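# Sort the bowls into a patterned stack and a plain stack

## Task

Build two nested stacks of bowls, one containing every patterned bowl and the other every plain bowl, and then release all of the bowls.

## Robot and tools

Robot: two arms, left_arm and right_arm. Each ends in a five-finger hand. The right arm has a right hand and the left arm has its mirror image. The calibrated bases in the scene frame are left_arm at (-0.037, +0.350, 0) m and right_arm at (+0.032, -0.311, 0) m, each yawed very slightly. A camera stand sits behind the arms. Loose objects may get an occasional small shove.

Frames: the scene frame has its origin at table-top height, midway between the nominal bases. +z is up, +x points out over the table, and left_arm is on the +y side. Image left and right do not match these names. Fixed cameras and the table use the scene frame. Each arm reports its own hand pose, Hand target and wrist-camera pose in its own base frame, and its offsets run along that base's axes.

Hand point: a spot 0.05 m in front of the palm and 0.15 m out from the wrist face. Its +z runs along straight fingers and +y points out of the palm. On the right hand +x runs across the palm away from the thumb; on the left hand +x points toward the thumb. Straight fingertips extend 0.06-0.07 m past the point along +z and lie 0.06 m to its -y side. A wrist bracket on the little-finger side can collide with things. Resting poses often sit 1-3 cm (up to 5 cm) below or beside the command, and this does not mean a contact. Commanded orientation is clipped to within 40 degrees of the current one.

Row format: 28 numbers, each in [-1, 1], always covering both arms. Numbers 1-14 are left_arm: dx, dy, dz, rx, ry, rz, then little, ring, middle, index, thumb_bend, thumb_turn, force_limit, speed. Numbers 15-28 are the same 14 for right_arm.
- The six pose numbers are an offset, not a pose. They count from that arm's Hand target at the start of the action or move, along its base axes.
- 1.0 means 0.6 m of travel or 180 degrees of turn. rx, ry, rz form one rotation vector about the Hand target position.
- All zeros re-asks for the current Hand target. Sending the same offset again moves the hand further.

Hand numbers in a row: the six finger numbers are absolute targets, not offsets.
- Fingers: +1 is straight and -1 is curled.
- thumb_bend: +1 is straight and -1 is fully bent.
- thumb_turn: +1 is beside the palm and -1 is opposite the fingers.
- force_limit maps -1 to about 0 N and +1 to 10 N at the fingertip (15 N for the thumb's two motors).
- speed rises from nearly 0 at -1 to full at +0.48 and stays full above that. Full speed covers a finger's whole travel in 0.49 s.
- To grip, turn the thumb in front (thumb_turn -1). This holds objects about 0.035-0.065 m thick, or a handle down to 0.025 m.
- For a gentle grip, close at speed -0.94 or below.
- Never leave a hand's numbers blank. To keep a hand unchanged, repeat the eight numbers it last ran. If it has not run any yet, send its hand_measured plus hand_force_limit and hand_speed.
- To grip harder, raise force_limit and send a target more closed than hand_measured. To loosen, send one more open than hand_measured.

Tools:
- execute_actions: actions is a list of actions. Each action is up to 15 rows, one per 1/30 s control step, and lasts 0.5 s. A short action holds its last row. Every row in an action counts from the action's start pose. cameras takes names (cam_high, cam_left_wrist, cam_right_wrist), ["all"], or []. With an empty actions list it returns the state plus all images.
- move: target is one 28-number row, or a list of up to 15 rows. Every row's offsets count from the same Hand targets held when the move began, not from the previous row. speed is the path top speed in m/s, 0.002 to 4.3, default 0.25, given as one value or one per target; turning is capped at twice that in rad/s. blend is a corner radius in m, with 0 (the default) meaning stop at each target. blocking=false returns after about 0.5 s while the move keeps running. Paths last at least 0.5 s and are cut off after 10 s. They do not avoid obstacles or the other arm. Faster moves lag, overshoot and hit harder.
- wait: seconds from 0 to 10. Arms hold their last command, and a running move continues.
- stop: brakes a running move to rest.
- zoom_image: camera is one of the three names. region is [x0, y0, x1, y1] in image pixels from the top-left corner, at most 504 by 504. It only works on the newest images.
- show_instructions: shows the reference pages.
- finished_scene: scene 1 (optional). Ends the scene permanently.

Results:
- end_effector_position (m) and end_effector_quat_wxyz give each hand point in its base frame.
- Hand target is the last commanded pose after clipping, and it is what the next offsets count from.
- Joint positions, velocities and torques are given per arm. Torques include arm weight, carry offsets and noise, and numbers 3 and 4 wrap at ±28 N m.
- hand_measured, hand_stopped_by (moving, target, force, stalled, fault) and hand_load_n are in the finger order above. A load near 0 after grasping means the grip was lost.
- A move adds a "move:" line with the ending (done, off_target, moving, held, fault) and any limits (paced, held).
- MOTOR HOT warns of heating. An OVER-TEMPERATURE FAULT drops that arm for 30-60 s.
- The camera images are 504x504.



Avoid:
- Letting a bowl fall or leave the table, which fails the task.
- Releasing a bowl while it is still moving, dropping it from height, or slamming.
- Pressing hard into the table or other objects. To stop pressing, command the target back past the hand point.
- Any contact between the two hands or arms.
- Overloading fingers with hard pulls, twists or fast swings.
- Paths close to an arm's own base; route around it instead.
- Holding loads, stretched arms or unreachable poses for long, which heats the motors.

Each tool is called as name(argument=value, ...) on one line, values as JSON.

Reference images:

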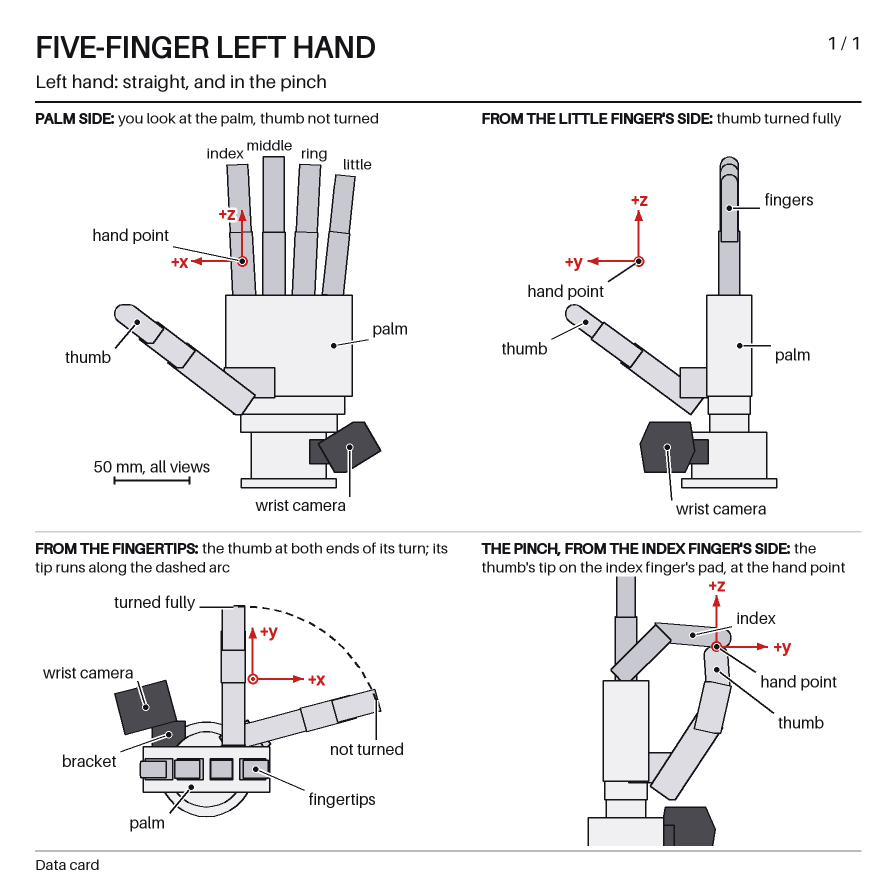

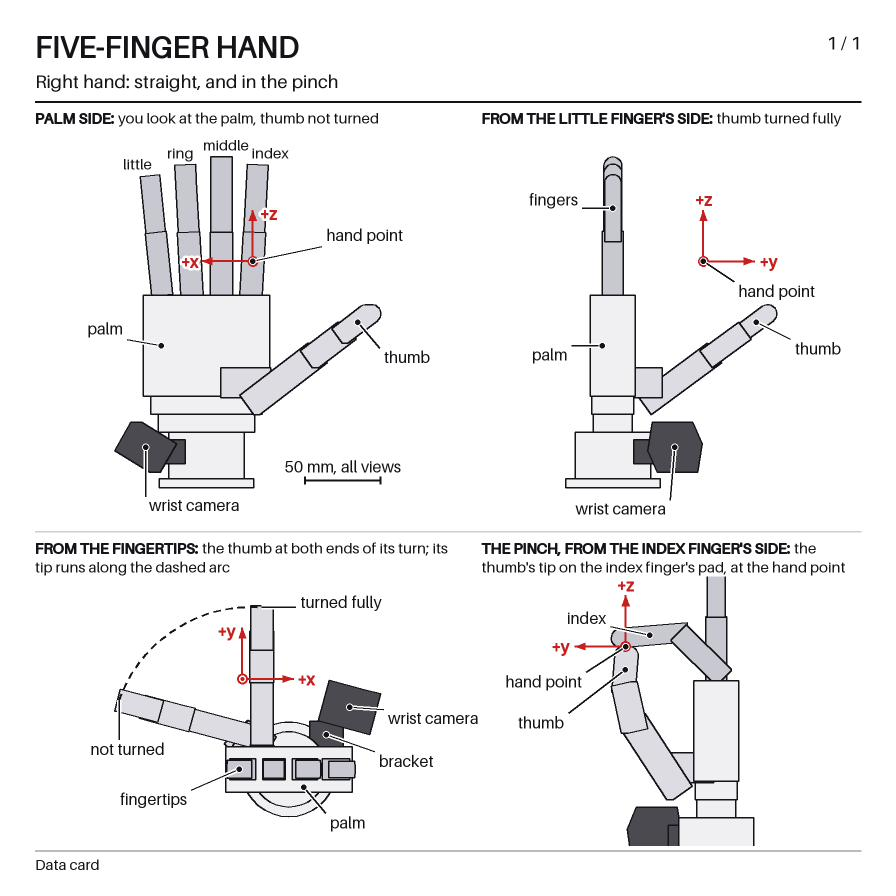

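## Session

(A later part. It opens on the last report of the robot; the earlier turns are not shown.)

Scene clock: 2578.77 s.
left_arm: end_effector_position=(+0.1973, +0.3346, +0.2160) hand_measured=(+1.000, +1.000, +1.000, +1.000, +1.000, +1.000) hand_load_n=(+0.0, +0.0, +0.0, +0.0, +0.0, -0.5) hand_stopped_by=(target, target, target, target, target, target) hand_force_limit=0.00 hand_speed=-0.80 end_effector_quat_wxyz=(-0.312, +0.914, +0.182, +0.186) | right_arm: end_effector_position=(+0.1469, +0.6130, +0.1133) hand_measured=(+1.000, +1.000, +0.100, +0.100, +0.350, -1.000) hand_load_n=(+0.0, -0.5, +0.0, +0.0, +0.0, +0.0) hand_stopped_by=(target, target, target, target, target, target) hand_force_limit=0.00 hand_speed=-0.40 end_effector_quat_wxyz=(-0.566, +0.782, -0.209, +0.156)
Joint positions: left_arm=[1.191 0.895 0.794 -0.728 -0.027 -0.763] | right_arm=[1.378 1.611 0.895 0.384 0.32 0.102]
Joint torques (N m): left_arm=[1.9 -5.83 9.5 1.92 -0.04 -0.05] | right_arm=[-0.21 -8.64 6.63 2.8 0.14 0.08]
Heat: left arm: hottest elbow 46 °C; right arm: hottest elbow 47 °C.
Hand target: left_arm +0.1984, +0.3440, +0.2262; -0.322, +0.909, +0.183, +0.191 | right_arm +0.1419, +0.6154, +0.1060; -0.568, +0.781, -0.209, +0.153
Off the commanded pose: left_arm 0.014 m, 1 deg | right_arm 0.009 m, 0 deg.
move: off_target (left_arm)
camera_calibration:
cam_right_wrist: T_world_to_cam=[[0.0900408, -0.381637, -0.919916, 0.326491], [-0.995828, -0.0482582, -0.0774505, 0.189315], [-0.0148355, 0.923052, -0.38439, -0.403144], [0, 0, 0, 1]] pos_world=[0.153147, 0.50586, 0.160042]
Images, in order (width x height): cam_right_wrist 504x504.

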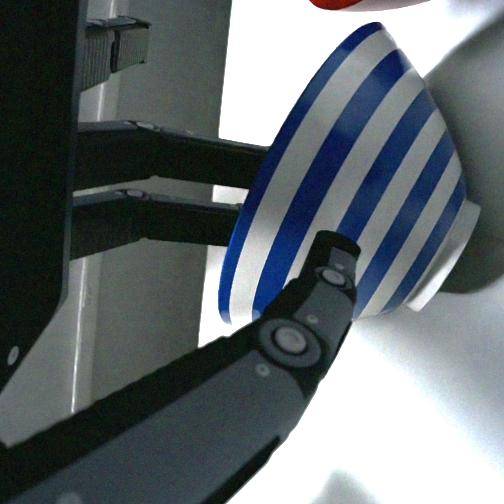

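move(target=[[0,0,0,0,0,0,1,1,1,1,1,1,0.0,-0.8, 0,0,0,0,0,0,1,1,-0.3,-0.3,0.35,-1,-0.75,-0.9]], speed=0.06, cameras=["cam_right_wrist"])

Scene clock: 2629.00 s.
left_arm: end_effector_position=(+0.1973, +0.3346, +0.2160) hand_measured=(+1.000, +1.000, +1.000, +1.000, +1.000, +1.000) hand_load_n=(+0.0, +0.0, +0.0, +0.0, +0.0, -0.5) hand_stopped_by=(target, target, target, target, target, target) hand_force_limit=0.00 hand_speed=-0.80 end_effector_quat_wxyz=(-0.312, +0.914, +0.182, +0.186) | right_arm: end_effector_position=(+0.1470, +0.6130, +0.1133) hand_measured=(+1.000, +1.000, -0.224, -0.224, +0.350, -1.000) hand_load_n=(+0.0, +0.0, +1.5, +1.5, +1.0, +0.0) hand_stopped_by=(target, target, force, force, target, target) hand_force_limit=-0.75 hand_speed=-0.90 end_effector_quat_wxyz=(-0.566, +0.782, -0.210, +0.156)
Joint positions: left_arm=[1.191 0.895 0.794 -0.728 -0.027 -0.763] | right_arm=[1.378 1.611 0.895 0.384 0.321 0.102]
Joint torques (N m): left_arm=[2.14 -5.71 9.51 1.84 -0.03 -0.04] | right_arm=[0.32 -8.41 6.65 2.77 0.14 0.07]
Heat: left arm: hottest elbow 46 °C; right arm: hottest elbow 44 °C.
Hand target: left_arm +0.1984, +0.3440, +0.2262; -0.322, +0.909, +0.183, +0.191 | right_arm +0.1419, +0.6154, +0.1060; -0.568, +0.781, -0.209, +0.153
Off the commanded pose: left_arm 0.014 m, 1 deg | right_arm 0.009 m, 0 deg.
move: off_target (left_arm)
camera_calibration:
cam_right_wrist: T_world_to_cam=[[0.0900726, -0.381668, -0.9199, 0.326452], [-0.995831, -0.0479027, -0.0776324, 0.189258], [-0.0144358, 0.923057, -0.384392, -0.403114], [0, 0, 0, 1]] pos_world=[0.153246, 0.50576, 0.160042]
Images, in order (width x height): cam_right_wrist 504x504.

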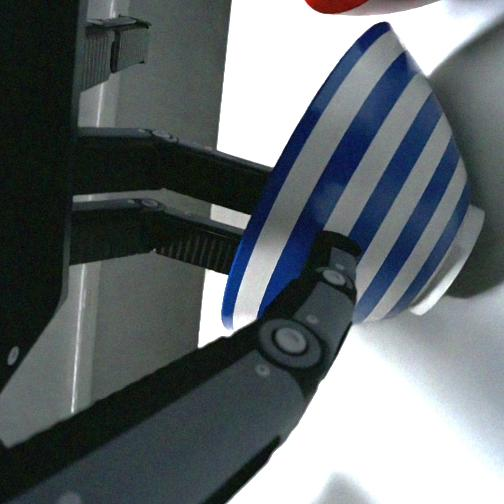

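move(target=[[0,0,0,0,0,0,1,1,1,1,1,1,0.0,-0.8, -0.012,-0.039,0.0,0,0,0,1,1,-0.3,-0.3,0.35,-1,-0.75,-0.9]], speed=0.05, cameras=["cam_right_wrist","cam_high"])

Scene clock: 2644.37 s.
left_arm: end_effector_position=(+0.1973, +0.3346, +0.2160) hand_measured=(+1.000, +1.000, +1.000, +1.000, +1.000, +1.000) hand_load_n=(+0.0, +0.0, +0.0, +0.0, -0.5, +0.0) hand_stopped_by=(target, target, target, target, target, target) hand_force_limit=0.00 hand_speed=-0.80 end_effector_quat_wxyz=(-0.312, +0.914, +0.182, +0.186) | right_arm: end_effector_position=(+0.1427, +0.5876, +0.0883) hand_measured=(+1.000, +1.000, -0.224, -0.224, +0.350, -1.000) hand_load_n=(+0.0, +0.0, +0.5, +0.0, +1.0, +0.0) hand_stopped_by=(target, target, force, force, target, target) hand_force_limit=-0.75 hand_speed=-0.90 end_effector_quat_wxyz=(-0.550, +0.792, -0.211, +0.158)
Joint positions: left_arm=[1.191 0.895 0.794 -0.728 -0.027 -0.763] | right_arm=[1.378 1.6 0.824 0.404 0.326 0.104]
Joint torques (N m): left_arm=[2.08 -5.66 9.51 1.94 -0.04 -0.05] | right_arm=[0.56 -10.81 6.41 2.58 0.18 0.06]
Heat: left arm: hottest elbow 46 °C; right arm: hottest elbow 44 °C.
Hand target: left_arm +0.1984, +0.3440, +0.2262; -0.322, +0.909, +0.183, +0.191 | right_arm +0.1347, +0.5919, +0.1056; -0.567, +0.782, -0.209, +0.153
Off the commanded pose: left_arm 0.014 m, 1 deg | right_arm 0.020 m, 2 deg.
move: off_target (left_arm, right_arm)
camera_calibration:
cam_right_wrist: T_world_to_cam=[[0.0805978, -0.416838, -0.905401, 0.31496], [-0.996667, -0.0451781, -0.0679227, 0.179476], [-0.0125915, 0.907858, -0.41909, -0.377707], [0, 0, 0, 1]] pos_world=[0.148736, 0.482299, 0.139063]
Images, in order (width x height): cam_high 504x504, cam_right_wrist 504x504.

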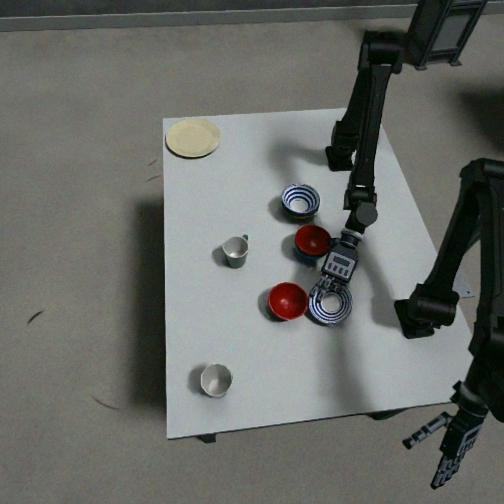

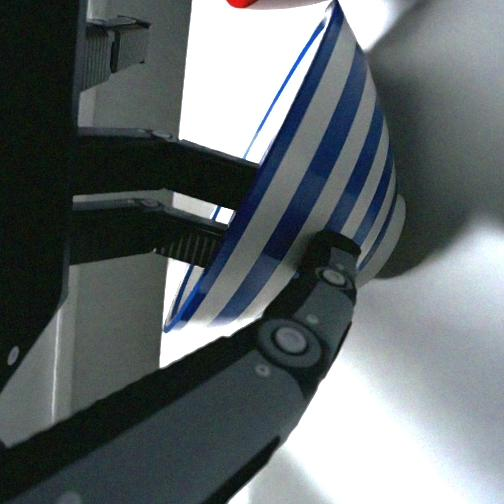

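move(target=[[0,0,0,0,0,0,1,1,1,1,1,1,0.0,-0.8, -0.012,-0.030,-0.030,0,0,0,1,1,-0.3,-0.3,0.35,-1,-0.75,-0.9]], speed=0.05, cameras=["cam_right_wrist","cam_high"])

Scene clock: 2657.33 s.
left_arm: end_effector_position=(+0.1973, +0.3346, +0.2160) hand_measured=(+1.000, +1.000, +1.000, +1.000, +1.000, +1.000) hand_load_n=(+0.0, +0.0, -0.5, +0.0, +0.0, -0.5) hand_stopped_by=(target, target, target, target, target, target) hand_force_limit=0.00 hand_speed=-0.80 end_effector_quat_wxyz=(-0.312, +0.914, +0.182, +0.186) | right_arm: end_effector_position=(+0.1354, +0.5714, +0.0733) hand_measured=(+1.000, +1.000, -0.224, -0.224, +0.352, -1.000) hand_load_n=(+0.0, +0.0, +1.0, +0.5, +4.0, +1.5) hand_stopped_by=(target, target, force, force, target, target) hand_force_limit=-0.75 hand_speed=-0.90 end_effector_quat_wxyz=(-0.552, +0.791, -0.211, +0.158)
Joint positions: left_arm=[1.191 0.895 0.794 -0.728 -0.027 -0.763] | right_arm=[1.388 1.597 0.76 0.468 0.335 0.107]
Joint torques (N m): left_arm=[2.2 -5.71 9.55 1.91 -0.03 -0.04] | right_arm=[0.26 -10.4 5.65 2.67 0.16 0.08]
Heat: left arm: hottest elbow 46 °C; right arm: hottest elbow 43 °C.
Hand target: left_arm +0.1984, +0.3440, +0.2262; -0.322, +0.909, +0.183, +0.191 | right_arm +0.1274, +0.5739, +0.0878; -0.568, +0.782, -0.209, +0.153
Off the commanded pose: left_arm 0.014 m, 1 deg | right_arm 0.017 m, 2 deg.
move: off_target (left_arm, right_arm)
camera_calibration:
cam_right_wrist: T_world_to_cam=[[0.0821162, -0.413746, -0.906681, 0.293262], [-0.996541, -0.0457704, -0.0693681, 0.17085], [-0.0127983, 0.909241, -0.416073, -0.370353], [0, 0, 0, 1]] pos_world=[0.141438, 0.465896, 0.123652]
Images, in order (width x height): cam_high 504x504, cam_right_wrist 504x504.

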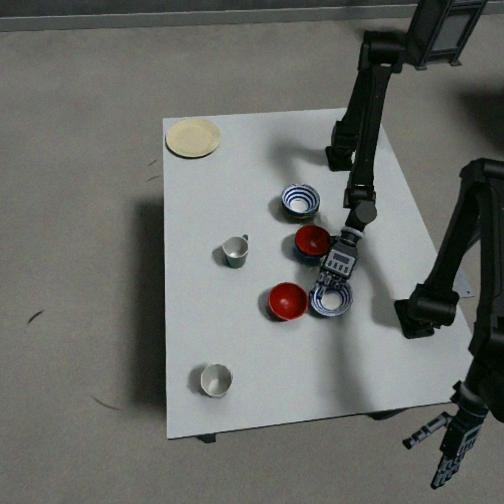

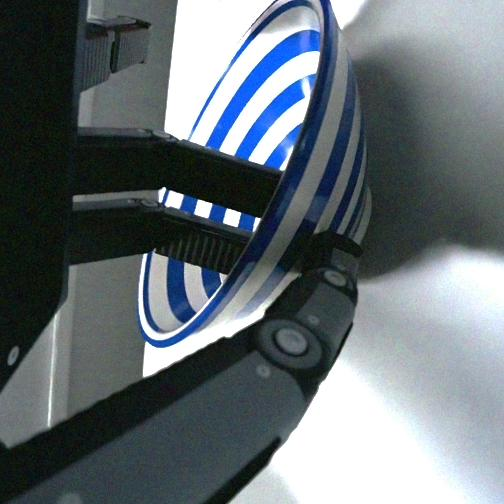

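zoom_image(camera="cam_high", region=[250, 250, 390, 350])

Scaled by 3.600 from the camera's 504x504 image, which has a finer 720x720 frame.

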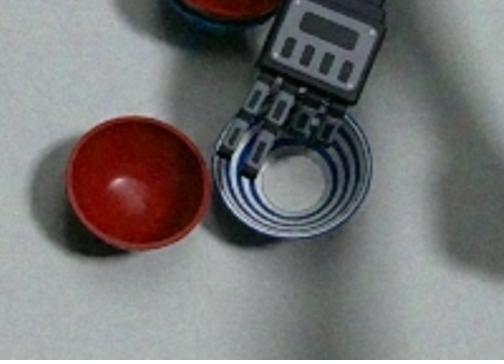

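move(target=[[0,0,0,0,0,0,1,1,1,1,1,1,0.0,-0.8, -0.008,-0.015,-0.033,0,0,0,1,1,-0.3,-0.3,0.35,-1,-0.75,-0.9]], speed=0.04, cameras=["cam_right_wrist","cam_high"])

zoom_image(camera="cam_high", region=[250, 250, 390, 350])

Scene clock: 2682.73 s.
left_arm: end_effector_position=(+0.1973, +0.3346, +0.2160) hand_measured=(+1.000, +1.000, +1.000, +1.000, +1.000, +1.000) hand_load_n=(+0.0, +0.0, +0.0, +0.0, +0.0, -0.5) hand_stopped_by=(target, target, target, target, target, target) hand_force_limit=0.00 hand_speed=-0.80 end_effector_quat_wxyz=(-0.312, +0.914, +0.182, +0.186) | right_arm: end_effector_position=(+0.1315, +0.5649, +0.0705) hand_measured=(+1.000, +1.000, -0.224, -0.224, +0.352, -1.000) hand_load_n=(+0.0, +0.0, +1.0, +0.5, +4.5, +2.0) hand_stopped_by=(target, target, force, force, target, target) hand_force_limit=-0.75 hand_speed=-0.90 end_effector_quat_wxyz=(-0.564, +0.782, -0.211, +0.158)
Joint positions: left_arm=[1.191 0.895 0.794 -0.728 -0.027 -0.763] | right_arm=[1.395 1.597 0.72 0.538 0.343 0.108]
Joint torques (N m): left_arm=[2.2 -5.66 9.51 1.91 -0.05 -0.06] | right_arm=[0.56 -8.18 5.26 2.71 0.16 0.09]
Heat: left arm: hottest elbow 46 °C; right arm: hottest elbow 42 °C.
Hand target: left_arm +0.1984, +0.3440, +0.2262; -0.322, +0.909, +0.183, +0.191 | right_arm +0.1226, +0.5650, +0.0681; -0.568, +0.781, -0.209, +0.153
Off the commanded pose: left_arm 0.014 m, 1 deg | right_arm 0.009 m, 1 deg.
move: off_target (left_arm)
camera_calibration:
cam_right_wrist: T_world_to_cam=[[0.0885315, -0.386339, -0.918098, 0.272911], [-0.996031, -0.042876, -0.078004, 0.165305], [-0.00922838, 0.92136, -0.388602, -0.374926], [0, 0, 0, 1]] pos_world=[0.137028, 0.457966, 0.117756]
Images, in order (width x height): cam_high 504x504, cam_right_wrist 504x504.

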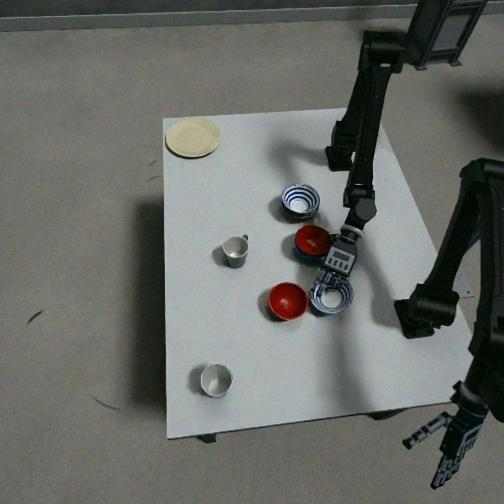

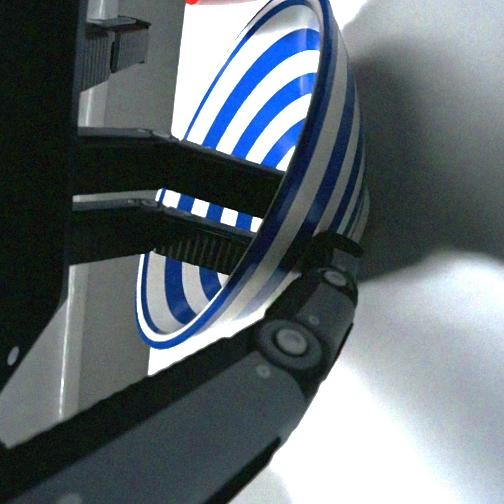

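Scaled by 3.600 from the camera's 504x504 image, which has a finer 720x720 frame.

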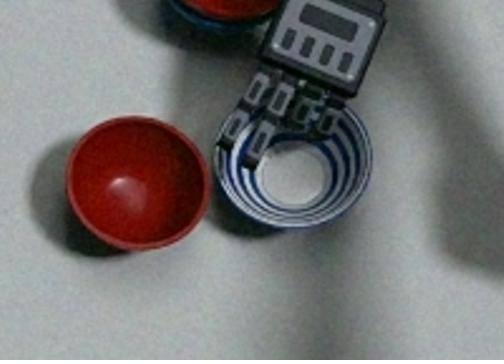

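move(target=[[0,0,0,0,0,0,1,1,1,1,1,1,0.0,-0.8, 0.003,0.005,-0.025,0,0,0,1,1,-0.3,-0.3,0.35,-1,-0.75,-0.9]], speed=0.03, cameras=["cam_right_wrist","cam_high"])

zoom_image(camera="cam_high", region=[250, 250, 390, 350])

Scene clock: 2735.37 s.
left_arm: end_effector_position=(+0.1973, +0.3346, +0.2160) hand_measured=(+1.000, +1.000, +1.000, +1.000, +1.000, +1.000) hand_load_n=(+0.0, +0.0, +0.0, -0.5, +0.0, +0.0) hand_stopped_by=(target, target, target, target, target, target) hand_force_limit=0.00 hand_speed=-0.80 end_effector_quat_wxyz=(-0.312, +0.914, +0.182, +0.186) | right_arm: end_effector_position=(+0.1317, +0.5702, +0.0676) hand_measured=(+1.000, +1.000, -0.224, -0.224, +0.352, -1.000) hand_load_n=(+0.0, +0.0, +0.5, +1.0, +5.5, +2.5) hand_stopped_by=(target, target, force, force, target, target) hand_force_limit=-0.75 hand_speed=-0.90 end_effector_quat_wxyz=(-0.573, +0.776, -0.211, +0.157)
Joint positions: left_arm=[1.191 0.895 0.794 -0.728 -0.027 -0.763] | right_arm=[1.396 1.623 0.72 0.586 0.343 0.108]
Joint torques (N m): left_arm=[2.2 -5.71 9.52 1.87 -0.04 -0.05] | right_arm=[0.03 -6.95 4.92 2.62 0.05 0.08]
Heat: left arm: hottest elbow 46 °C; right arm: hottest elbow 42 °C.
Hand target: left_arm +0.1984, +0.3440, +0.2262; -0.322, +0.909, +0.183, +0.191 | right_arm +0.1244, +0.5680, +0.0531; -0.568, +0.781, -0.209, +0.153
Off the commanded pose: left_arm 0.014 m, 1 deg | right_arm 0.016 m, 1 deg.
move: off_target (left_arm, right_arm)
camera_calibration:
cam_right_wrist: T_world_to_cam=[[0.0925065, -0.365802, -0.926084, 0.26053], [-0.995673, -0.0422464, -0.0827704, 0.165469], [-0.00884615, 0.929733, -0.368127, -0.387049], [0, 0, 0, 1]] pos_world=[0.137228, 0.462145, 0.112486]
Images, in order (width x height): cam_high 504x504, cam_right_wrist 504x504.

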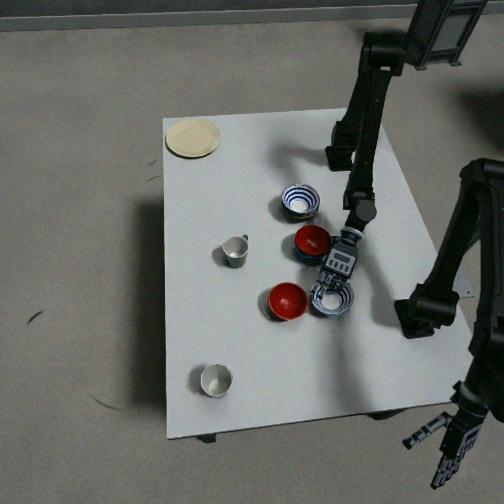

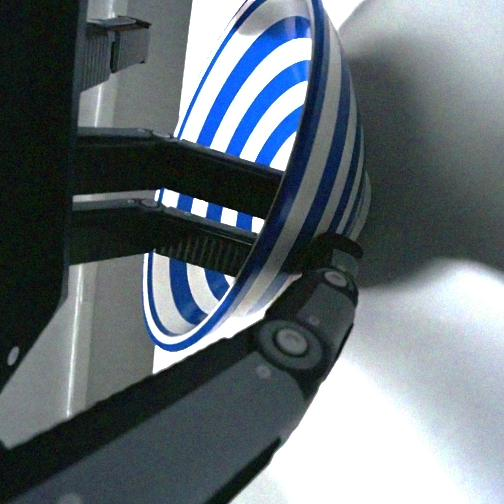

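Scaled by 3.600 from the camera's 504x504 image, which has a finer 720x720 frame.

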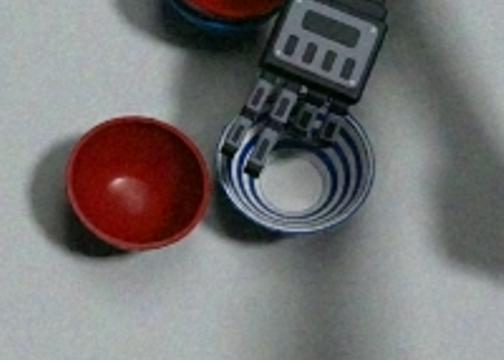

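move(target=[[0,0,0,0,0,0,1,1,1,1,1,1,0.0,-0.8, 0.010,0.004,0.018,0,0,0,1,1,-0.3,-0.3,0.35,-1,-0.75,-0.9],[0,0,0,0,0,0,1,1,1,1,1,1,0.0,-0.8, 0.010,0.004,0.018,0,0,0,1,1,-0.3,-0.3,0.6,-1,-0.75,-0.9]], speed=0.03, cameras=["cam_right_wrist","cam_high"])

zoom_image(camera="cam_high", region=[250, 250, 390, 350])

Scene clock: 2757.03 s.
left_arm: end_effector_position=(+0.1973, +0.3346, +0.2160) hand_measured=(+1.000, +1.000, +1.000, +1.000, +1.000, +1.000) hand_load_n=(+0.0, +0.0, +0.0, +0.0, +0.0, +0.0) hand_stopped_by=(target, target, target, target, target, target) hand_force_limit=0.00 hand_speed=-0.80 end_effector_quat_wxyz=(-0.312, +0.914, +0.182, +0.186) | right_arm: end_effector_position=(+0.1293, +0.5699, +0.0657) hand_measured=(+1.000, +1.000, -0.224, -0.224, +0.600, -1.000) hand_load_n=(+0.0, +0.0, +0.0, +0.0, +0.0, +0.0) hand_stopped_by=(target, target, force, force, target, target) hand_force_limit=-0.75 hand_speed=-0.90 end_effector_quat_wxyz=(-0.571, +0.779, -0.208, +0.153)
Joint positions: left_arm=[1.191 0.895 0.794 -0.728 -0.027 -0.763] | right_arm=[1.396 1.623 0.72 0.579 0.33 0.108]
Joint torques (N m): left_arm=[1.96 -5.48 9.5 1.88 -0.04 -0.06] | right_arm=[-1.08 -8.53 6.41 1.47 0.01 0.03]
Heat: left arm: hottest elbow 47 °C; right arm: hottest elbow 41 °C.
Hand target: left_arm +0.1984, +0.3440, +0.2262; -0.322, +0.909, +0.183, +0.191 | right_arm +0.1303, +0.5705, +0.0640; -0.568, +0.781, -0.209, +0.153
Off the commanded pose: left_arm 0.014 m, 1 deg | right_arm 0.002 m, 0 deg.
move: off_target (left_arm)
camera_calibration:
cam_right_wrist: T_world_to_cam=[[0.0920123, -0.371036, -0.924049, 0.261734], [-0.995527, -0.054263, -0.0773413, 0.169344], [-0.0214452, 0.927032, -0.37437, -0.383963], [0, 0, 0, 1]] pos_world=[0.136269, 0.462248, 0.111208]
Images, in order (width x height): cam_high 504x504, cam_right_wrist 504x504.

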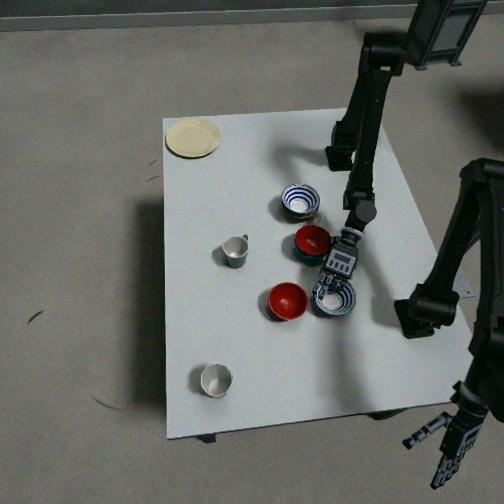

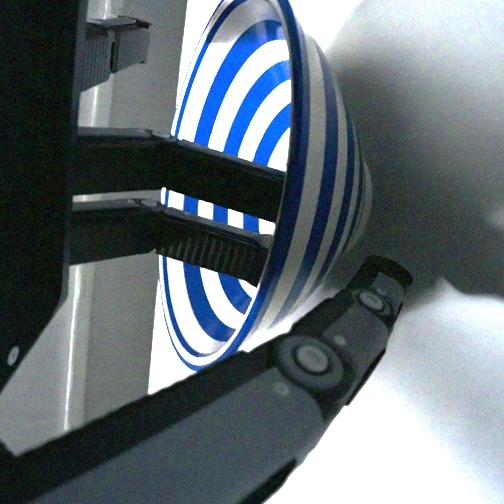

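Scaled by 3.600 from the camera's 504x504 image, which has a finer 720x720 frame.

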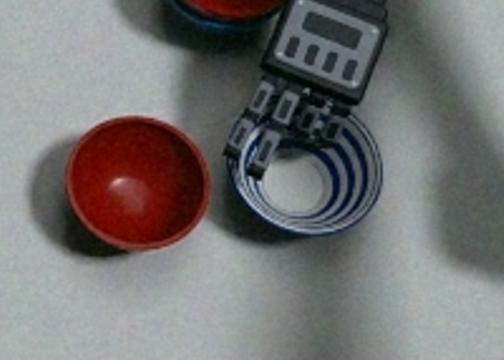

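move(target=[[0,0,0,0,0,0,1,1,1,1,1,1,0.0,-0.8, 0,0,0,0,0,0,1,1,0.1,0.1,0.6,-1,0,-0.7],[0,0,0,0,0,0,1,1,1,1,1,1,0.0,-0.8, 0.005,0.03,0.047,0,0,0,1,1,0.1,0.1,0.6,-1,0,-0.7],[0,0,0,0,0,0,1,1,1,1,1,1,0.0,-0.8, 0.005,0.03,0.1,0,0,0,1,1,0.1,0.1,0.6,-1,0,-0.7]], speed=0.06, cameras=["cam_right_wrist","cam_high"])

Scene clock: 2783.43 s.
left_arm: end_effector_position=(+0.1973, +0.3346, +0.2160) hand_measured=(+1.000, +1.000, +1.000, +1.000, +1.000, +1.000) hand_load_n=(+0.0, +0.0, +0.0, -0.5, +0.0, +0.0) hand_stopped_by=(target, target, target, target, target, target) hand_force_limit=0.00 hand_speed=-0.80 end_effector_quat_wxyz=(-0.312, +0.914, +0.182, +0.186) | right_arm: end_effector_position=(+0.1288, +0.5674, +0.0896) hand_measured=(+1.000, +1.000, +0.100, +0.100, +0.600, -1.000) hand_load_n=(+0.0, +0.0, +0.0, -0.5, +0.5, +0.0) hand_stopped_by=(target, target, target, target, target, target) hand_force_limit=0.00 hand_speed=-0.70 end_effector_quat_wxyz=(-0.543, +0.799, -0.206, +0.155)
Joint positions: left_arm=[1.191 0.895 0.794 -0.728 -0.027 -0.763] | right_arm=[1.396 1.543 0.774 0.376 0.33 0.108]
Joint torques (N m): left_arm=[2.26 -5.66 9.54 1.88 -0.02 -0.05] | right_arm=[-1.03 -9.41 10.52 1.51 0.05 0.03]
Heat: left arm: hottest elbow 47 °C; right arm: hottest elbow 42 °C.
Hand target: left_arm +0.1984, +0.3440, +0.2262; -0.322, +0.909, +0.183, +0.191 | right_arm +0.1333, +0.5885, +0.1239; -0.568, +0.782, -0.209, +0.153
Off the commanded pose: left_arm 0.014 m, 1 deg | right_arm 0.041 m, 4 deg.
move: off_target (left_arm, right_arm)
camera_calibration:
cam_right_wrist: T_world_to_cam=[[0.0811637, -0.433053, -0.897707, 0.31716], [-0.996351, -0.0591056, -0.0615698, 0.172013], [-0.0263965, 0.899429, -0.43627, -0.350893], [0, 0, 0, 1]] pos_world=[0.136382, 0.463117, 0.142223]
Images, in order (width x height): cam_high 504x504, cam_right_wrist 504x504.

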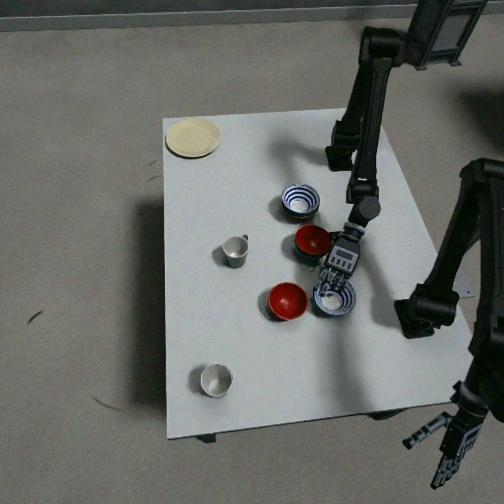

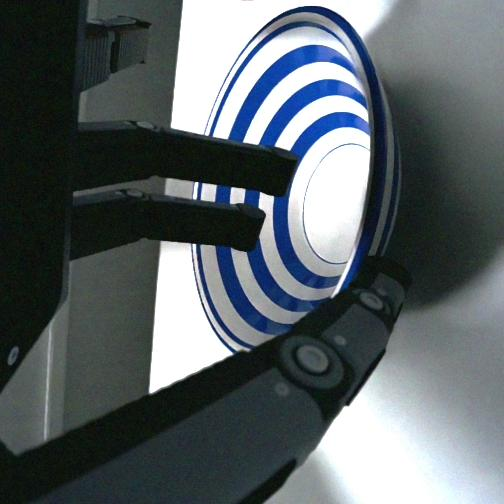

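move(target=[[0,0,0,0,0,0,1,1,1,1,1,1,0.0,-0.8, 0.0,0.01,0.12,0,0,0,1,1,0.1,0.1,0.6,-1,0,-0.7],[0,0,0,0,0,0,1,1,1,1,1,1,0.0,-0.8, 0.0553,0.1825,0.135,-0.0928,0.0254,0.1658,0.1,0.1,0.1,0.1,0.35,-1,0,-0.7]], speed=0.15, cameras=["cam_right_wrist","cam_high"])

zoom_image(camera="cam_high", region=[250, 250, 390, 350])

Scene clock: 2836.07 s.
left_arm: end_effector_position=(+0.1973, +0.3346, +0.2160) hand_measured=(+1.000, +1.000, +1.000, +1.000, +1.000, +1.000) hand_load_n=(+0.0, +0.0, +0.0, +0.0, +0.0, -0.5) hand_stopped_by=(target, target, target, target, target, target) hand_force_limit=0.00 hand_speed=-0.80 end_effector_quat_wxyz=(-0.312, +0.914, +0.182, +0.186) | right_arm: end_effector_position=(+0.1515, +0.6821, +0.1860) hand_measured=(+0.100, +0.100, +0.100, +0.100, +0.350, -1.000) hand_load_n=(+0.0, +0.0, +0.0, +0.0, +0.0, +0.0) hand_stopped_by=(target, target, target, target, target, target) hand_force_limit=0.00 hand_speed=-0.70 end_effector_quat_wxyz=(-0.447, +0.895, +0.001, -0.009)
Joint positions: left_arm=[1.191 0.895 0.794 -0.728 -0.027 -0.763] | right_arm=[1.253 1.772 1.531 -0.43 -0.268 -0.189]
Joint torques (N m): left_arm=[2.02 -5.71 9.55 1.87 -0.04 -0.05] | right_arm=[-1.96 -12.1 13.24 1.22 -0.27 -0.06]
Heat: left arm: hottest elbow 47 °C; right arm: hottest elbow 47 °C.
Hand target: left_arm +0.1984, +0.3440, +0.2262; -0.322, +0.909, +0.183, +0.191 | right_arm +0.1667, +0.6979, +0.2049; -0.461, +0.887, +0.000, -0.001
Off the commanded pose: left_arm 0.014 m, 1 deg | right_arm 0.029 m, 2 deg.
move: off_target (left_arm, right_arm); target 2's new numbers were sent with right_arm's hand 0.029 m and 2 deg from that target
camera_calibration:
cam_right_wrist: T_world_to_cam=[[0.257432, -0.564551, -0.784226, 0.493453], [-0.829825, -0.544985, 0.119925, 0.479794], [-0.495096, 0.619898, -0.608775, -0.117546], [0, 0, 0, 1]] pos_world=[0.212918, 0.612926, 0.25788]
Images, in order (width x height): cam_high 504x504, cam_right_wrist 504x504.

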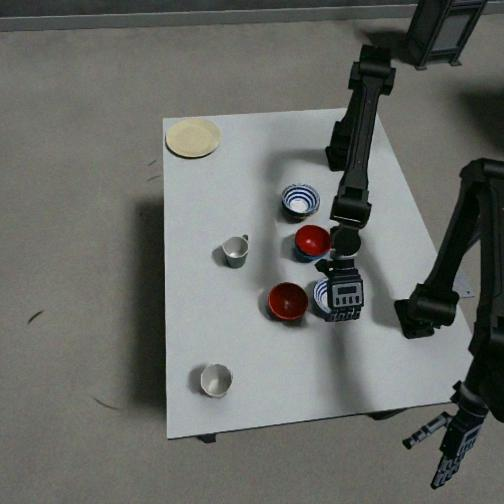

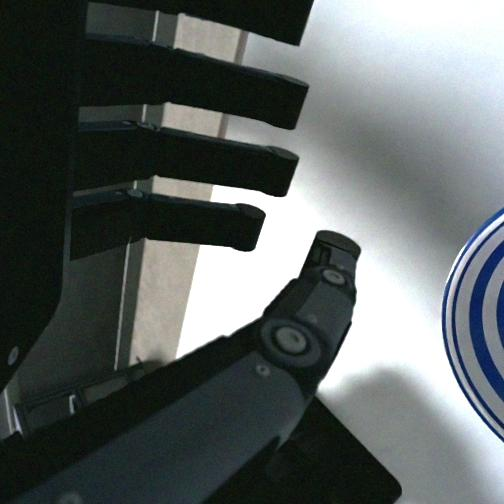

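Scaled by 3.600 from the camera's 504x504 image, which has a finer 720x720 frame.

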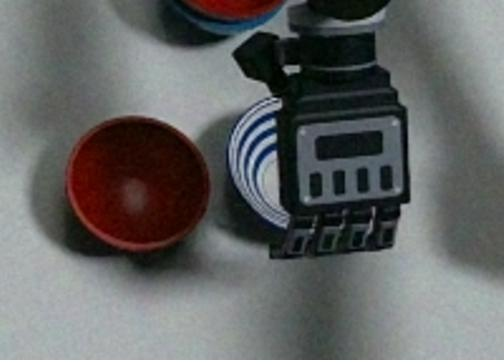

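move(target=[[0,0,0,0,0,0,1,1,1,1,1,1,0.0,-0.8, -0.0528,-0.0432,-0.1548,0,0,0,0.1,0.1,0.1,0.1,0.35,-1,0,-0.7]], speed=0.12, cameras=["cam_right_wrist"])

Scene clock: 2864.30 s.
left_arm: end_effector_position=(+0.1973, +0.3346, +0.2160) hand_measured=(+1.000, +1.000, +1.000, +1.000, +1.000, +1.000) hand_load_n=(+0.0, +0.0, +0.0, +0.0, +0.0, +0.0) hand_stopped_by=(target, target, target, target, target, target) hand_force_limit=0.00 hand_speed=-0.80 end_effector_quat_wxyz=(-0.312, +0.914, +0.182, +0.186) | right_arm: end_effector_position=(+0.1429, +0.6667, +0.1196) hand_measured=(+0.100, +0.100, +0.100, +0.100, +0.350, -1.000) hand_load_n=(+0.0, +0.0, +0.0, +0.0, +0.0, +0.0) hand_stopped_by=(target, target, target, target, target, target) hand_force_limit=0.00 hand_speed=-0.70 end_effector_quat_wxyz=(-0.460, +0.888, -0.002, +0.003)
Joint positions: left_arm=[1.191 0.895 0.794 -0.728 -0.027 -0.763] | right_arm=[1.264 1.773 1.333 -0.197 -0.243 -0.18]
Joint torques (N m): left_arm=[2.14 -5.36 9.48 1.88 -0.03 -0.05] | right_arm=[-0.38 -11.93 7.95 2.54 -0.1 0.07]
Heat: left arm: hottest elbow 47 °C; right arm: hottest elbow 50 °C.
Hand target: left_arm +0.1984, +0.3440, +0.2262; -0.322, +0.909, +0.183, +0.191 | right_arm +0.1351, +0.6719, +0.1119; -0.461, +0.888, +0.000, -0.001
Off the commanded pose: left_arm 0.014 m, 1 deg | right_arm 0.012 m, 0 deg.
move: off_target (left_arm, right_arm)
camera_calibration:
cam_right_wrist: T_world_to_cam=[[0.263199, -0.546143, -0.79527, 0.423143], [-0.839726, -0.535524, 0.0898536, 0.470915], [-0.474959, 0.644159, -0.59956, -0.172897], [0, 0, 0, 1]] pos_world=[0.201951, 0.594656, 0.190537]
Images, in order (width x height): cam_right_wrist 504x504.

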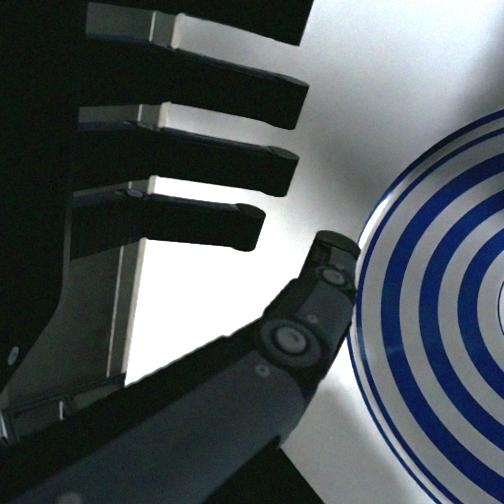

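move(target=[[0,0,0,0,0,0,1,1,1,1,1,1,0.0,-0.8, -0.0185,0,-0.05,0,0,0,0.1,0.1,0.1,0.1,0.35,-1,0,-0.7]], speed=0.08, cameras=["cam_right_wrist"])

Scene clock: 2897.97 s.
left_arm: end_effector_position=(+0.1973, +0.3346, +0.2160) hand_measured=(+1.000, +1.000, +1.000, +1.000, +1.000, +1.000) hand_load_n=(+0.0, +0.0, +0.0, +0.0, +0.0, +0.0) hand_stopped_by=(target, target, target, target, target, target) hand_force_limit=0.00 hand_speed=-0.80 end_effector_quat_wxyz=(-0.312, +0.914, +0.182, +0.186) | right_arm: end_effector_position=(+0.1320, +0.6681, +0.0911) hand_measured=(+0.100, +0.100, +0.100, +0.100, +0.350, -1.000) hand_load_n=(+0.0, +0.0, +0.0, +0.0, +0.0, +0.0) hand_stopped_by=(target, target, target, target, target, target) hand_force_limit=0.00 hand_speed=-0.70 end_effector_quat_wxyz=(-0.461, +0.888, -0.002, +0.003)
Joint positions: left_arm=[1.191 0.895 0.794 -0.728 -0.027 -0.763] | right_arm=[1.283 1.802 1.289 -0.119 -0.227 -0.168]
Joint torques (N m): left_arm=[2.02 -5.6 9.51 1.87 -0.03 -0.05] | right_arm=[-0.15 -11.4 7.32 2.5 -0.06 0.08]
Heat: left arm: hottest elbow 47 °C; right arm: hottest elbow 46 °C.
Hand target: left_arm +0.1984, +0.3440, +0.2262; -0.322, +0.909, +0.183, +0.191 | right_arm +0.1240, +0.6719, +0.0821; -0.461, +0.887, +0.000, +0.000
Off the commanded pose: left_arm 0.014 m, 1 deg | right_arm 0.013 m, 0 deg.
move: off_target (left_arm, right_arm)
camera_calibration:
cam_right_wrist: T_world_to_cam=[[0.264007, -0.54409, -0.796408, 0.402669], [-0.839692, -0.535923, 0.0877755, 0.465465], [-0.474571, 0.645564, -0.598355, -0.197209], [0, 0, 0, 1]] pos_world=[0.19095, 0.595852, 0.161832]
Images, in order (width x height): cam_right_wrist 504x504.

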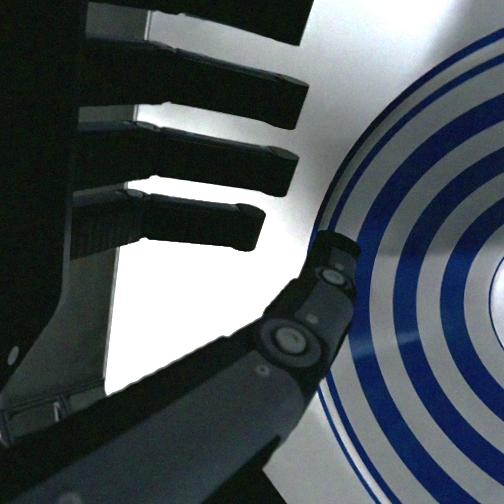

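move(target=[[0,0,0,0,0,0,1,1,1,1,1,1,0.0,-0.8, -0.006,0.006,-0.034,0,0,0,0.1,0.1,0.1,0.1,0.35,-1,0,-0.7]], speed=0.06, cameras=["cam_right_wrist"])

Scene clock: 2956.83 s.
left_arm: end_effector_position=(+0.1973, +0.3346, +0.2160) hand_measured=(+1.000, +1.000, +1.000, +1.000, +1.000, +1.000) hand_load_n=(+0.0, +0.0, +0.0, +0.0, +0.0, -0.5) hand_stopped_by=(target, target, target, target, target, target) hand_force_limit=0.00 hand_speed=-0.80 end_effector_quat_wxyz=(-0.312, +0.914, +0.182, +0.186) | right_arm: end_effector_position=(+0.1314, +0.6735, +0.0784) hand_measured=(+0.100, +0.100, +0.100, +0.100, +0.350, -1.000) hand_load_n=(+0.0, +0.0, +0.0, +0.0, +0.0, +0.0) hand_stopped_by=(target, target, target, target, target, target) hand_force_limit=0.00 hand_speed=-0.70 end_effector_quat_wxyz=(-0.466, +0.885, -0.003, +0.005)
Joint positions: left_arm=[1.191 0.895 0.794 -0.728 -0.027 -0.763] | right_arm=[1.287 1.827 1.28 -0.071 -0.221 -0.163]
Joint torques (N m): left_arm=[2.02 -5.6 9.51 1.91 -0.04 -0.05] | right_arm=[0.44 -11.63 6.89 2.54 -0.07 0.1]
Heat: left arm: hottest elbow 47 °C; right arm: hottest elbow 43 °C.
Hand target: left_arm +0.1984, +0.3440, +0.2262; -0.322, +0.909, +0.183, +0.191 | right_arm +0.1202, +0.6756, +0.0617; -0.461, +0.887, +0.000, -0.001
Off the commanded pose: left_arm 0.014 m, 1 deg | right_arm 0.020 m, 1 deg.
move: off_target (left_arm, right_arm)
camera_calibration:
cam_right_wrist: T_world_to_cam=[[0.264655, -0.535249, -0.802163, 0.390049], [-0.841891, -0.533908, 0.0784917, 0.468722], [-0.470294, 0.654561, -0.591923, -0.215714], [0, 0, 0, 1]] pos_world=[0.189935, 0.600226, 0.148406]
Images, in order (width x height): cam_right_wrist 504x504.

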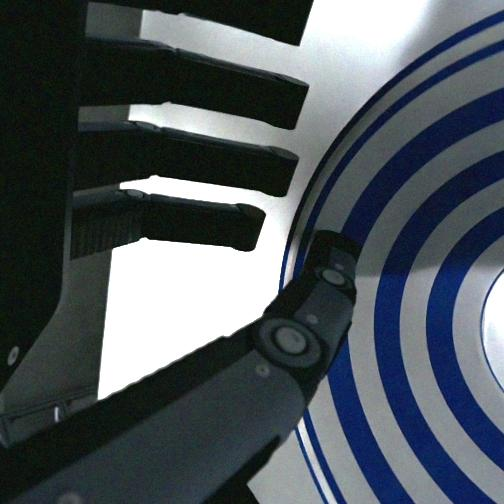

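move(target=[[0,0,0,0,0,0,1,1,1,1,1,1,0.0,-0.8, 0.0,0.016,0.0,0,0,0,0.1,0.1,0.1,0.1,0.35,-1,0,-0.7],[0,0,0,0,0,0,1,1,1,1,1,1,0.0,-0.8, 0.0,0.014,-0.014,0,0,0,0.1,0.1,0.1,0.1,0.35,-1,0,-0.7]], speed=0.05, cameras=["cam_right_wrist"])

Scene clock: 2989.80 s.
left_arm: end_effector_position=(+0.1973, +0.3346, +0.2160) hand_measured=(+1.000, +1.000, +1.000, +1.000, +1.000, +1.000) hand_load_n=(+0.0, +0.0, +0.0, +0.0, +0.0, +0.0) hand_stopped_by=(target, target, target, target, target, target) hand_force_limit=0.00 hand_speed=-0.80 end_effector_quat_wxyz=(-0.312, +0.914, +0.182, +0.186) | right_arm: end_effector_position=(+0.1286, +0.6752, +0.0619) hand_measured=(+0.100, +0.100, +0.100, +0.100, +0.350, -1.000) hand_load_n=(+0.0, +0.0, +0.0, +0.0, +0.0, +0.0) hand_stopped_by=(target, target, target, target, target, target) hand_force_limit=0.00 hand_speed=-0.70 end_effector_quat_wxyz=(-0.459, +0.888, -0.004, +0.003)
Joint positions: left_arm=[1.191 0.895 0.794 -0.728 -0.027 -0.763] | right_arm=[1.293 1.855 1.28 -0.058 -0.217 -0.159]
Joint torques (N m): left_arm=[2.26 -5.6 9.54 1.91 -0.03 -0.05] | right_arm=[0.73 -11.28 8.42 2.41 -0.11 0.06]
Heat: left arm: hottest elbow 47 °C; right arm: hottest elbow 44 °C.
Hand target: left_arm +0.1984, +0.3440, +0.2262; -0.322, +0.909, +0.183, +0.191 | right_arm +0.1202, +0.6841, +0.0532; -0.461, +0.887, +0.000, -0.001
Off the commanded pose: left_arm 0.014 m, 1 deg | right_arm 0.015 m, 1 deg.
move: off_target (left_arm, right_arm)
camera_calibration:
cam_right_wrist: T_world_to_cam=[[0.260599, -0.547128, -0.795449, 0.386658], [-0.841438, -0.532683, 0.090726, 0.467], [-0.473361, 0.645677, -0.599191, -0.221067], [0, 0, 0, 1]] pos_world=[0.187544, 0.603052, 0.132736]
Images, in order (width x height): cam_right_wrist 504x504.

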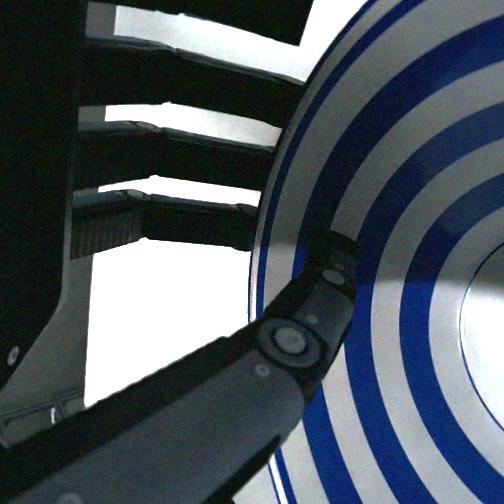

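move(target=[[0,0,0,0,0,0,1,1,1,1,1,1,0.0,-0.8, 0.002,-0.005,-0.017,0,0,0,0.1,0.1,0.1,0.1,0.35,-1,0,-0.7]], speed=0.05, cameras=["cam_right_wrist"])

Scene clock: 3005.93 s.
left_arm: end_effector_position=(+0.1973, +0.3346, +0.2160) hand_measured=(+1.000, +1.000, +1.000, +1.000, +1.000, +1.000) hand_load_n=(+0.0, +0.0, +0.0, +0.0, +0.0, +0.0) hand_stopped_by=(target, target, target, target, target, target) hand_force_limit=0.00 hand_speed=-0.80 end_effector_quat_wxyz=(-0.312, +0.914, +0.182, +0.186) | right_arm: end_effector_position=(+0.1297, +0.6790, +0.0583) hand_measured=(+0.100, +0.100, +0.100, +0.100, +0.350, -1.000) hand_load_n=(+0.0, +0.0, +0.0, +0.0, +0.0, +0.0) hand_stopped_by=(target, target, target, target, target, target) hand_force_limit=0.00 hand_speed=-0.70 end_effector_quat_wxyz=(-0.465, +0.886, -0.003, +0.004)
Joint positions: left_arm=[1.191 0.895 0.794 -0.728 -0.027 -0.763] | right_arm=[1.293 1.866 1.28 -0.035 -0.217 -0.159]
Joint torques (N m): left_arm=[2.08 -5.83 9.48 1.92 -0.05 -0.05] | right_arm=[0.09 -11.52 6.98 2.55 -0.19 0.04]
Heat: left arm: hottest elbow 47 °C; right arm: hottest elbow 45 °C.
Hand target: left_arm +0.1984, +0.3440, +0.2262; -0.322, +0.909, +0.183, +0.191 | right_arm +0.1214, +0.6811, +0.0430; -0.461, +0.887, +0.000, -0.001
Off the commanded pose: left_arm 0.014 m, 1 deg | right_arm 0.017 m, 1 deg.
move: off_target (left_arm, right_arm)
camera_calibration:
cam_right_wrist: T_world_to_cam=[[0.263173, -0.538043, -0.800781, 0.379416], [-0.841698, -0.533691, 0.0819647, 0.471425], [-0.47147, 0.652445, -0.593323, -0.230357], [0, 0, 0, 1]] pos_world=[0.188339, 0.606032, 0.128512]
Images, in order (width x height): cam_right_wrist 504x504.

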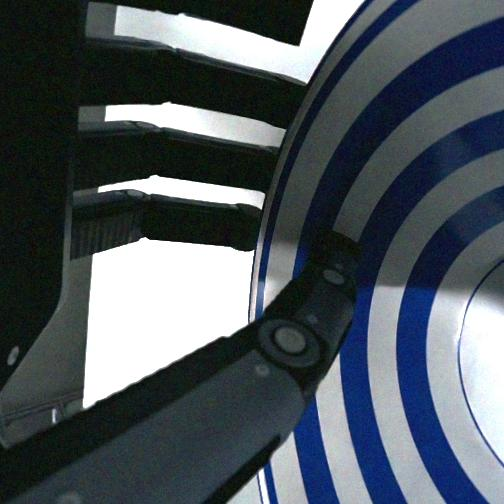

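move(target=[[0,0,0,0,0,0,1,1,1,1,1,1,0.0,-0.8, 0.0,-0.015,-0.012,0,0,0,0.1,0.1,0.1,0.1,0.35,-1,0,-0.7]], speed=0.05, cameras=["cam_right_wrist"])

Scene clock: 3014.33 s.
left_arm: end_effector_position=(+0.1973, +0.3346, +0.2160) hand_measured=(+1.000, +1.000, +1.000, +1.000, +1.000, +1.000) hand_load_n=(+0.0, +0.0, +0.0, +0.0, -0.5, +0.0) hand_stopped_by=(target, target, target, target, target, target) hand_force_limit=0.00 hand_speed=-0.80 end_effector_quat_wxyz=(-0.312, +0.914, +0.182, +0.186) | right_arm: end_effector_position=(+0.1271, +0.6717, +0.0478) hand_measured=(+0.100, +0.100, +0.100, +0.100, +0.350, -1.000) hand_load_n=(+0.0, +0.0, +0.0, +0.0, +0.0, +0.0) hand_stopped_by=(target, target, target, target, target, target) hand_force_limit=0.00 hand_speed=-0.70 end_effector_quat_wxyz=(-0.463, +0.886, -0.003, +0.003)
Joint positions: left_arm=[1.191 0.895 0.794 -0.728 -0.027 -0.763] | right_arm=[1.293 1.866 1.248 -0.007 -0.22 -0.159]
Joint torques (N m): left_arm=[2.26 -5.54 9.54 1.89 -0.04 -0.05] | right_arm=[-0.32 -11.69 6.68 2.47 -0.23 0.01]
Heat: left arm: hottest elbow 47 °C; right arm: hottest elbow 45 °C.
Hand target: left_arm +0.1984, +0.3440, +0.2262; -0.322, +0.909, +0.183, +0.191 | right_arm +0.1214, +0.6719, +0.0357; -0.461, +0.888, +0.000, -0.001
Off the commanded pose: left_arm 0.014 m, 1 deg | right_arm 0.013 m, 1 deg.
move: off_target (left_arm, right_arm)
camera_calibration:
cam_right_wrist: T_world_to_cam=[[0.26234, -0.540081, -0.799681, 0.369178], [-0.84032, -0.535253, 0.0858218, 0.466842], [-0.474383, 0.649474, -0.594259, -0.230611], [0, 0, 0, 1]] pos_world=[0.186048, 0.599041, 0.118117]
Images, in order (width x height): cam_right_wrist 504x504.

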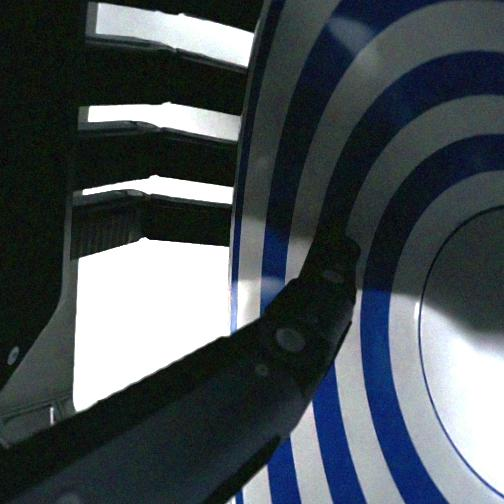

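move(target=[[0,0,0,0,0,0,1,1,1,1,1,1,0.0,-0.8, 0,0,0,0,0,0,0.1,0.1,0.1,0.1,0.12,-1,-0.7,-0.7],[0,0,0,0,0,0,1,1,1,1,1,1,0.0,-0.8, 0,0,0,0,0,0,0.1,0.1,-0.6,-0.6,0.12,-1,-0.6,-0.8],[0,0,0,0,0,0,1,1,1,1,1,1,0.0,-0.8, 0,0,0,0,0,0,0.1,0.1,-0.65,-0.65,-0.3,-1,0.0,-0.85]], speed=0.05, cameras=["cam_right_wrist","cam_high"])

Scene clock: 3026.80 s.
left_arm: end_effector_position=(+0.1973, +0.3346, +0.2160) hand_measured=(+1.000, +1.000, +1.000, +1.000, +1.000, +1.000) hand_load_n=(+0.0, +0.0, -0.5, +0.0, +0.0, +0.0) hand_stopped_by=(target, target, target, target, target, target) hand_force_limit=0.00 hand_speed=-0.80 end_effector_quat_wxyz=(-0.312, +0.914, +0.182, +0.186) | right_arm: end_effector_position=(+0.1271, +0.6728, +0.0488) hand_measured=(+0.100, +0.100, -0.090, -0.100, -0.300, -1.000) hand_load_n=(+0.0, +0.0, +0.0, +0.0, +0.0, +0.0) hand_stopped_by=(target, target, force, force, target, target) hand_force_limit=0.00 hand_speed=-0.85 end_effector_quat_wxyz=(-0.466, +0.885, -0.002, +0.003)
Joint positions: left_arm=[1.191 0.895 0.794 -0.728 -0.027 -0.763] | right_arm=[1.293 1.866 1.248 -0.001 -0.222 -0.159]
Joint torques (N m): left_arm=[2.32 -5.66 9.54 1.94 -0.03 -0.07] | right_arm=[-0.15 -11.69 6.67 2.28 -0.17 0]
Heat: left arm: hottest elbow 47 °C; right arm: hottest elbow 44 °C.
Hand target: left_arm +0.1984, +0.3440, +0.2262; -0.322, +0.909, +0.183, +0.191 | right_arm +0.1214, +0.6719, +0.0357; -0.461, +0.888, +0.000, -0.001
Off the commanded pose: left_arm 0.014 m, 1 deg | right_arm 0.014 m, 1 deg.
move: off_target (left_arm, right_arm); target 2's new numbers were sent with right_arm's hand 0.013 m and 1 deg from that target; target 3's new numbers were sent with right_arm's hand 0.014 m and 1 deg from that target
camera_calibration:
cam_right_wrist: T_world_to_cam=[[0.263218, -0.53519, -0.802676, 0.367387], [-0.839829, -0.536568, 0.082359, 0.4684], [-0.474768, 0.652432, -0.590702, -0.232794], [0, 0, 0, 1]] pos_world=[0.18615, 0.599832, 0.118803]
Images, in order (width x height): cam_high 504x504, cam_right_wrist 504x504.

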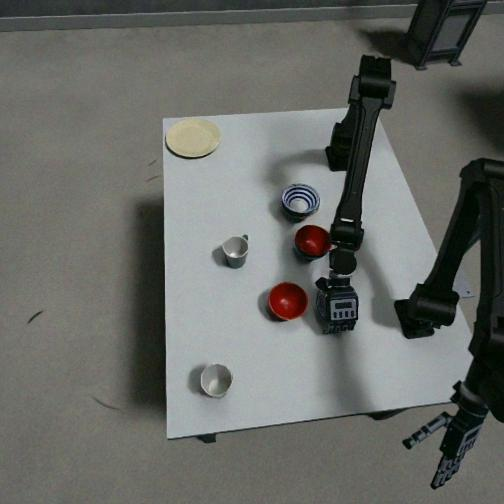

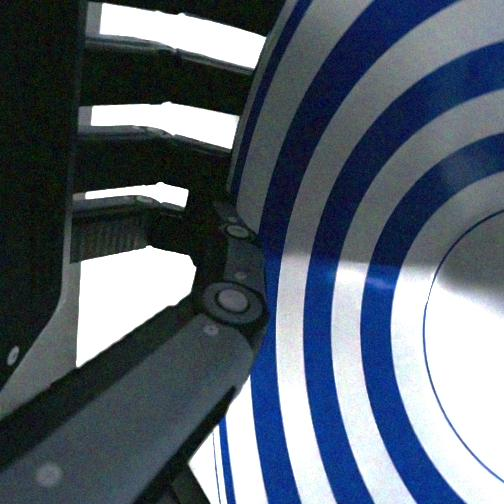

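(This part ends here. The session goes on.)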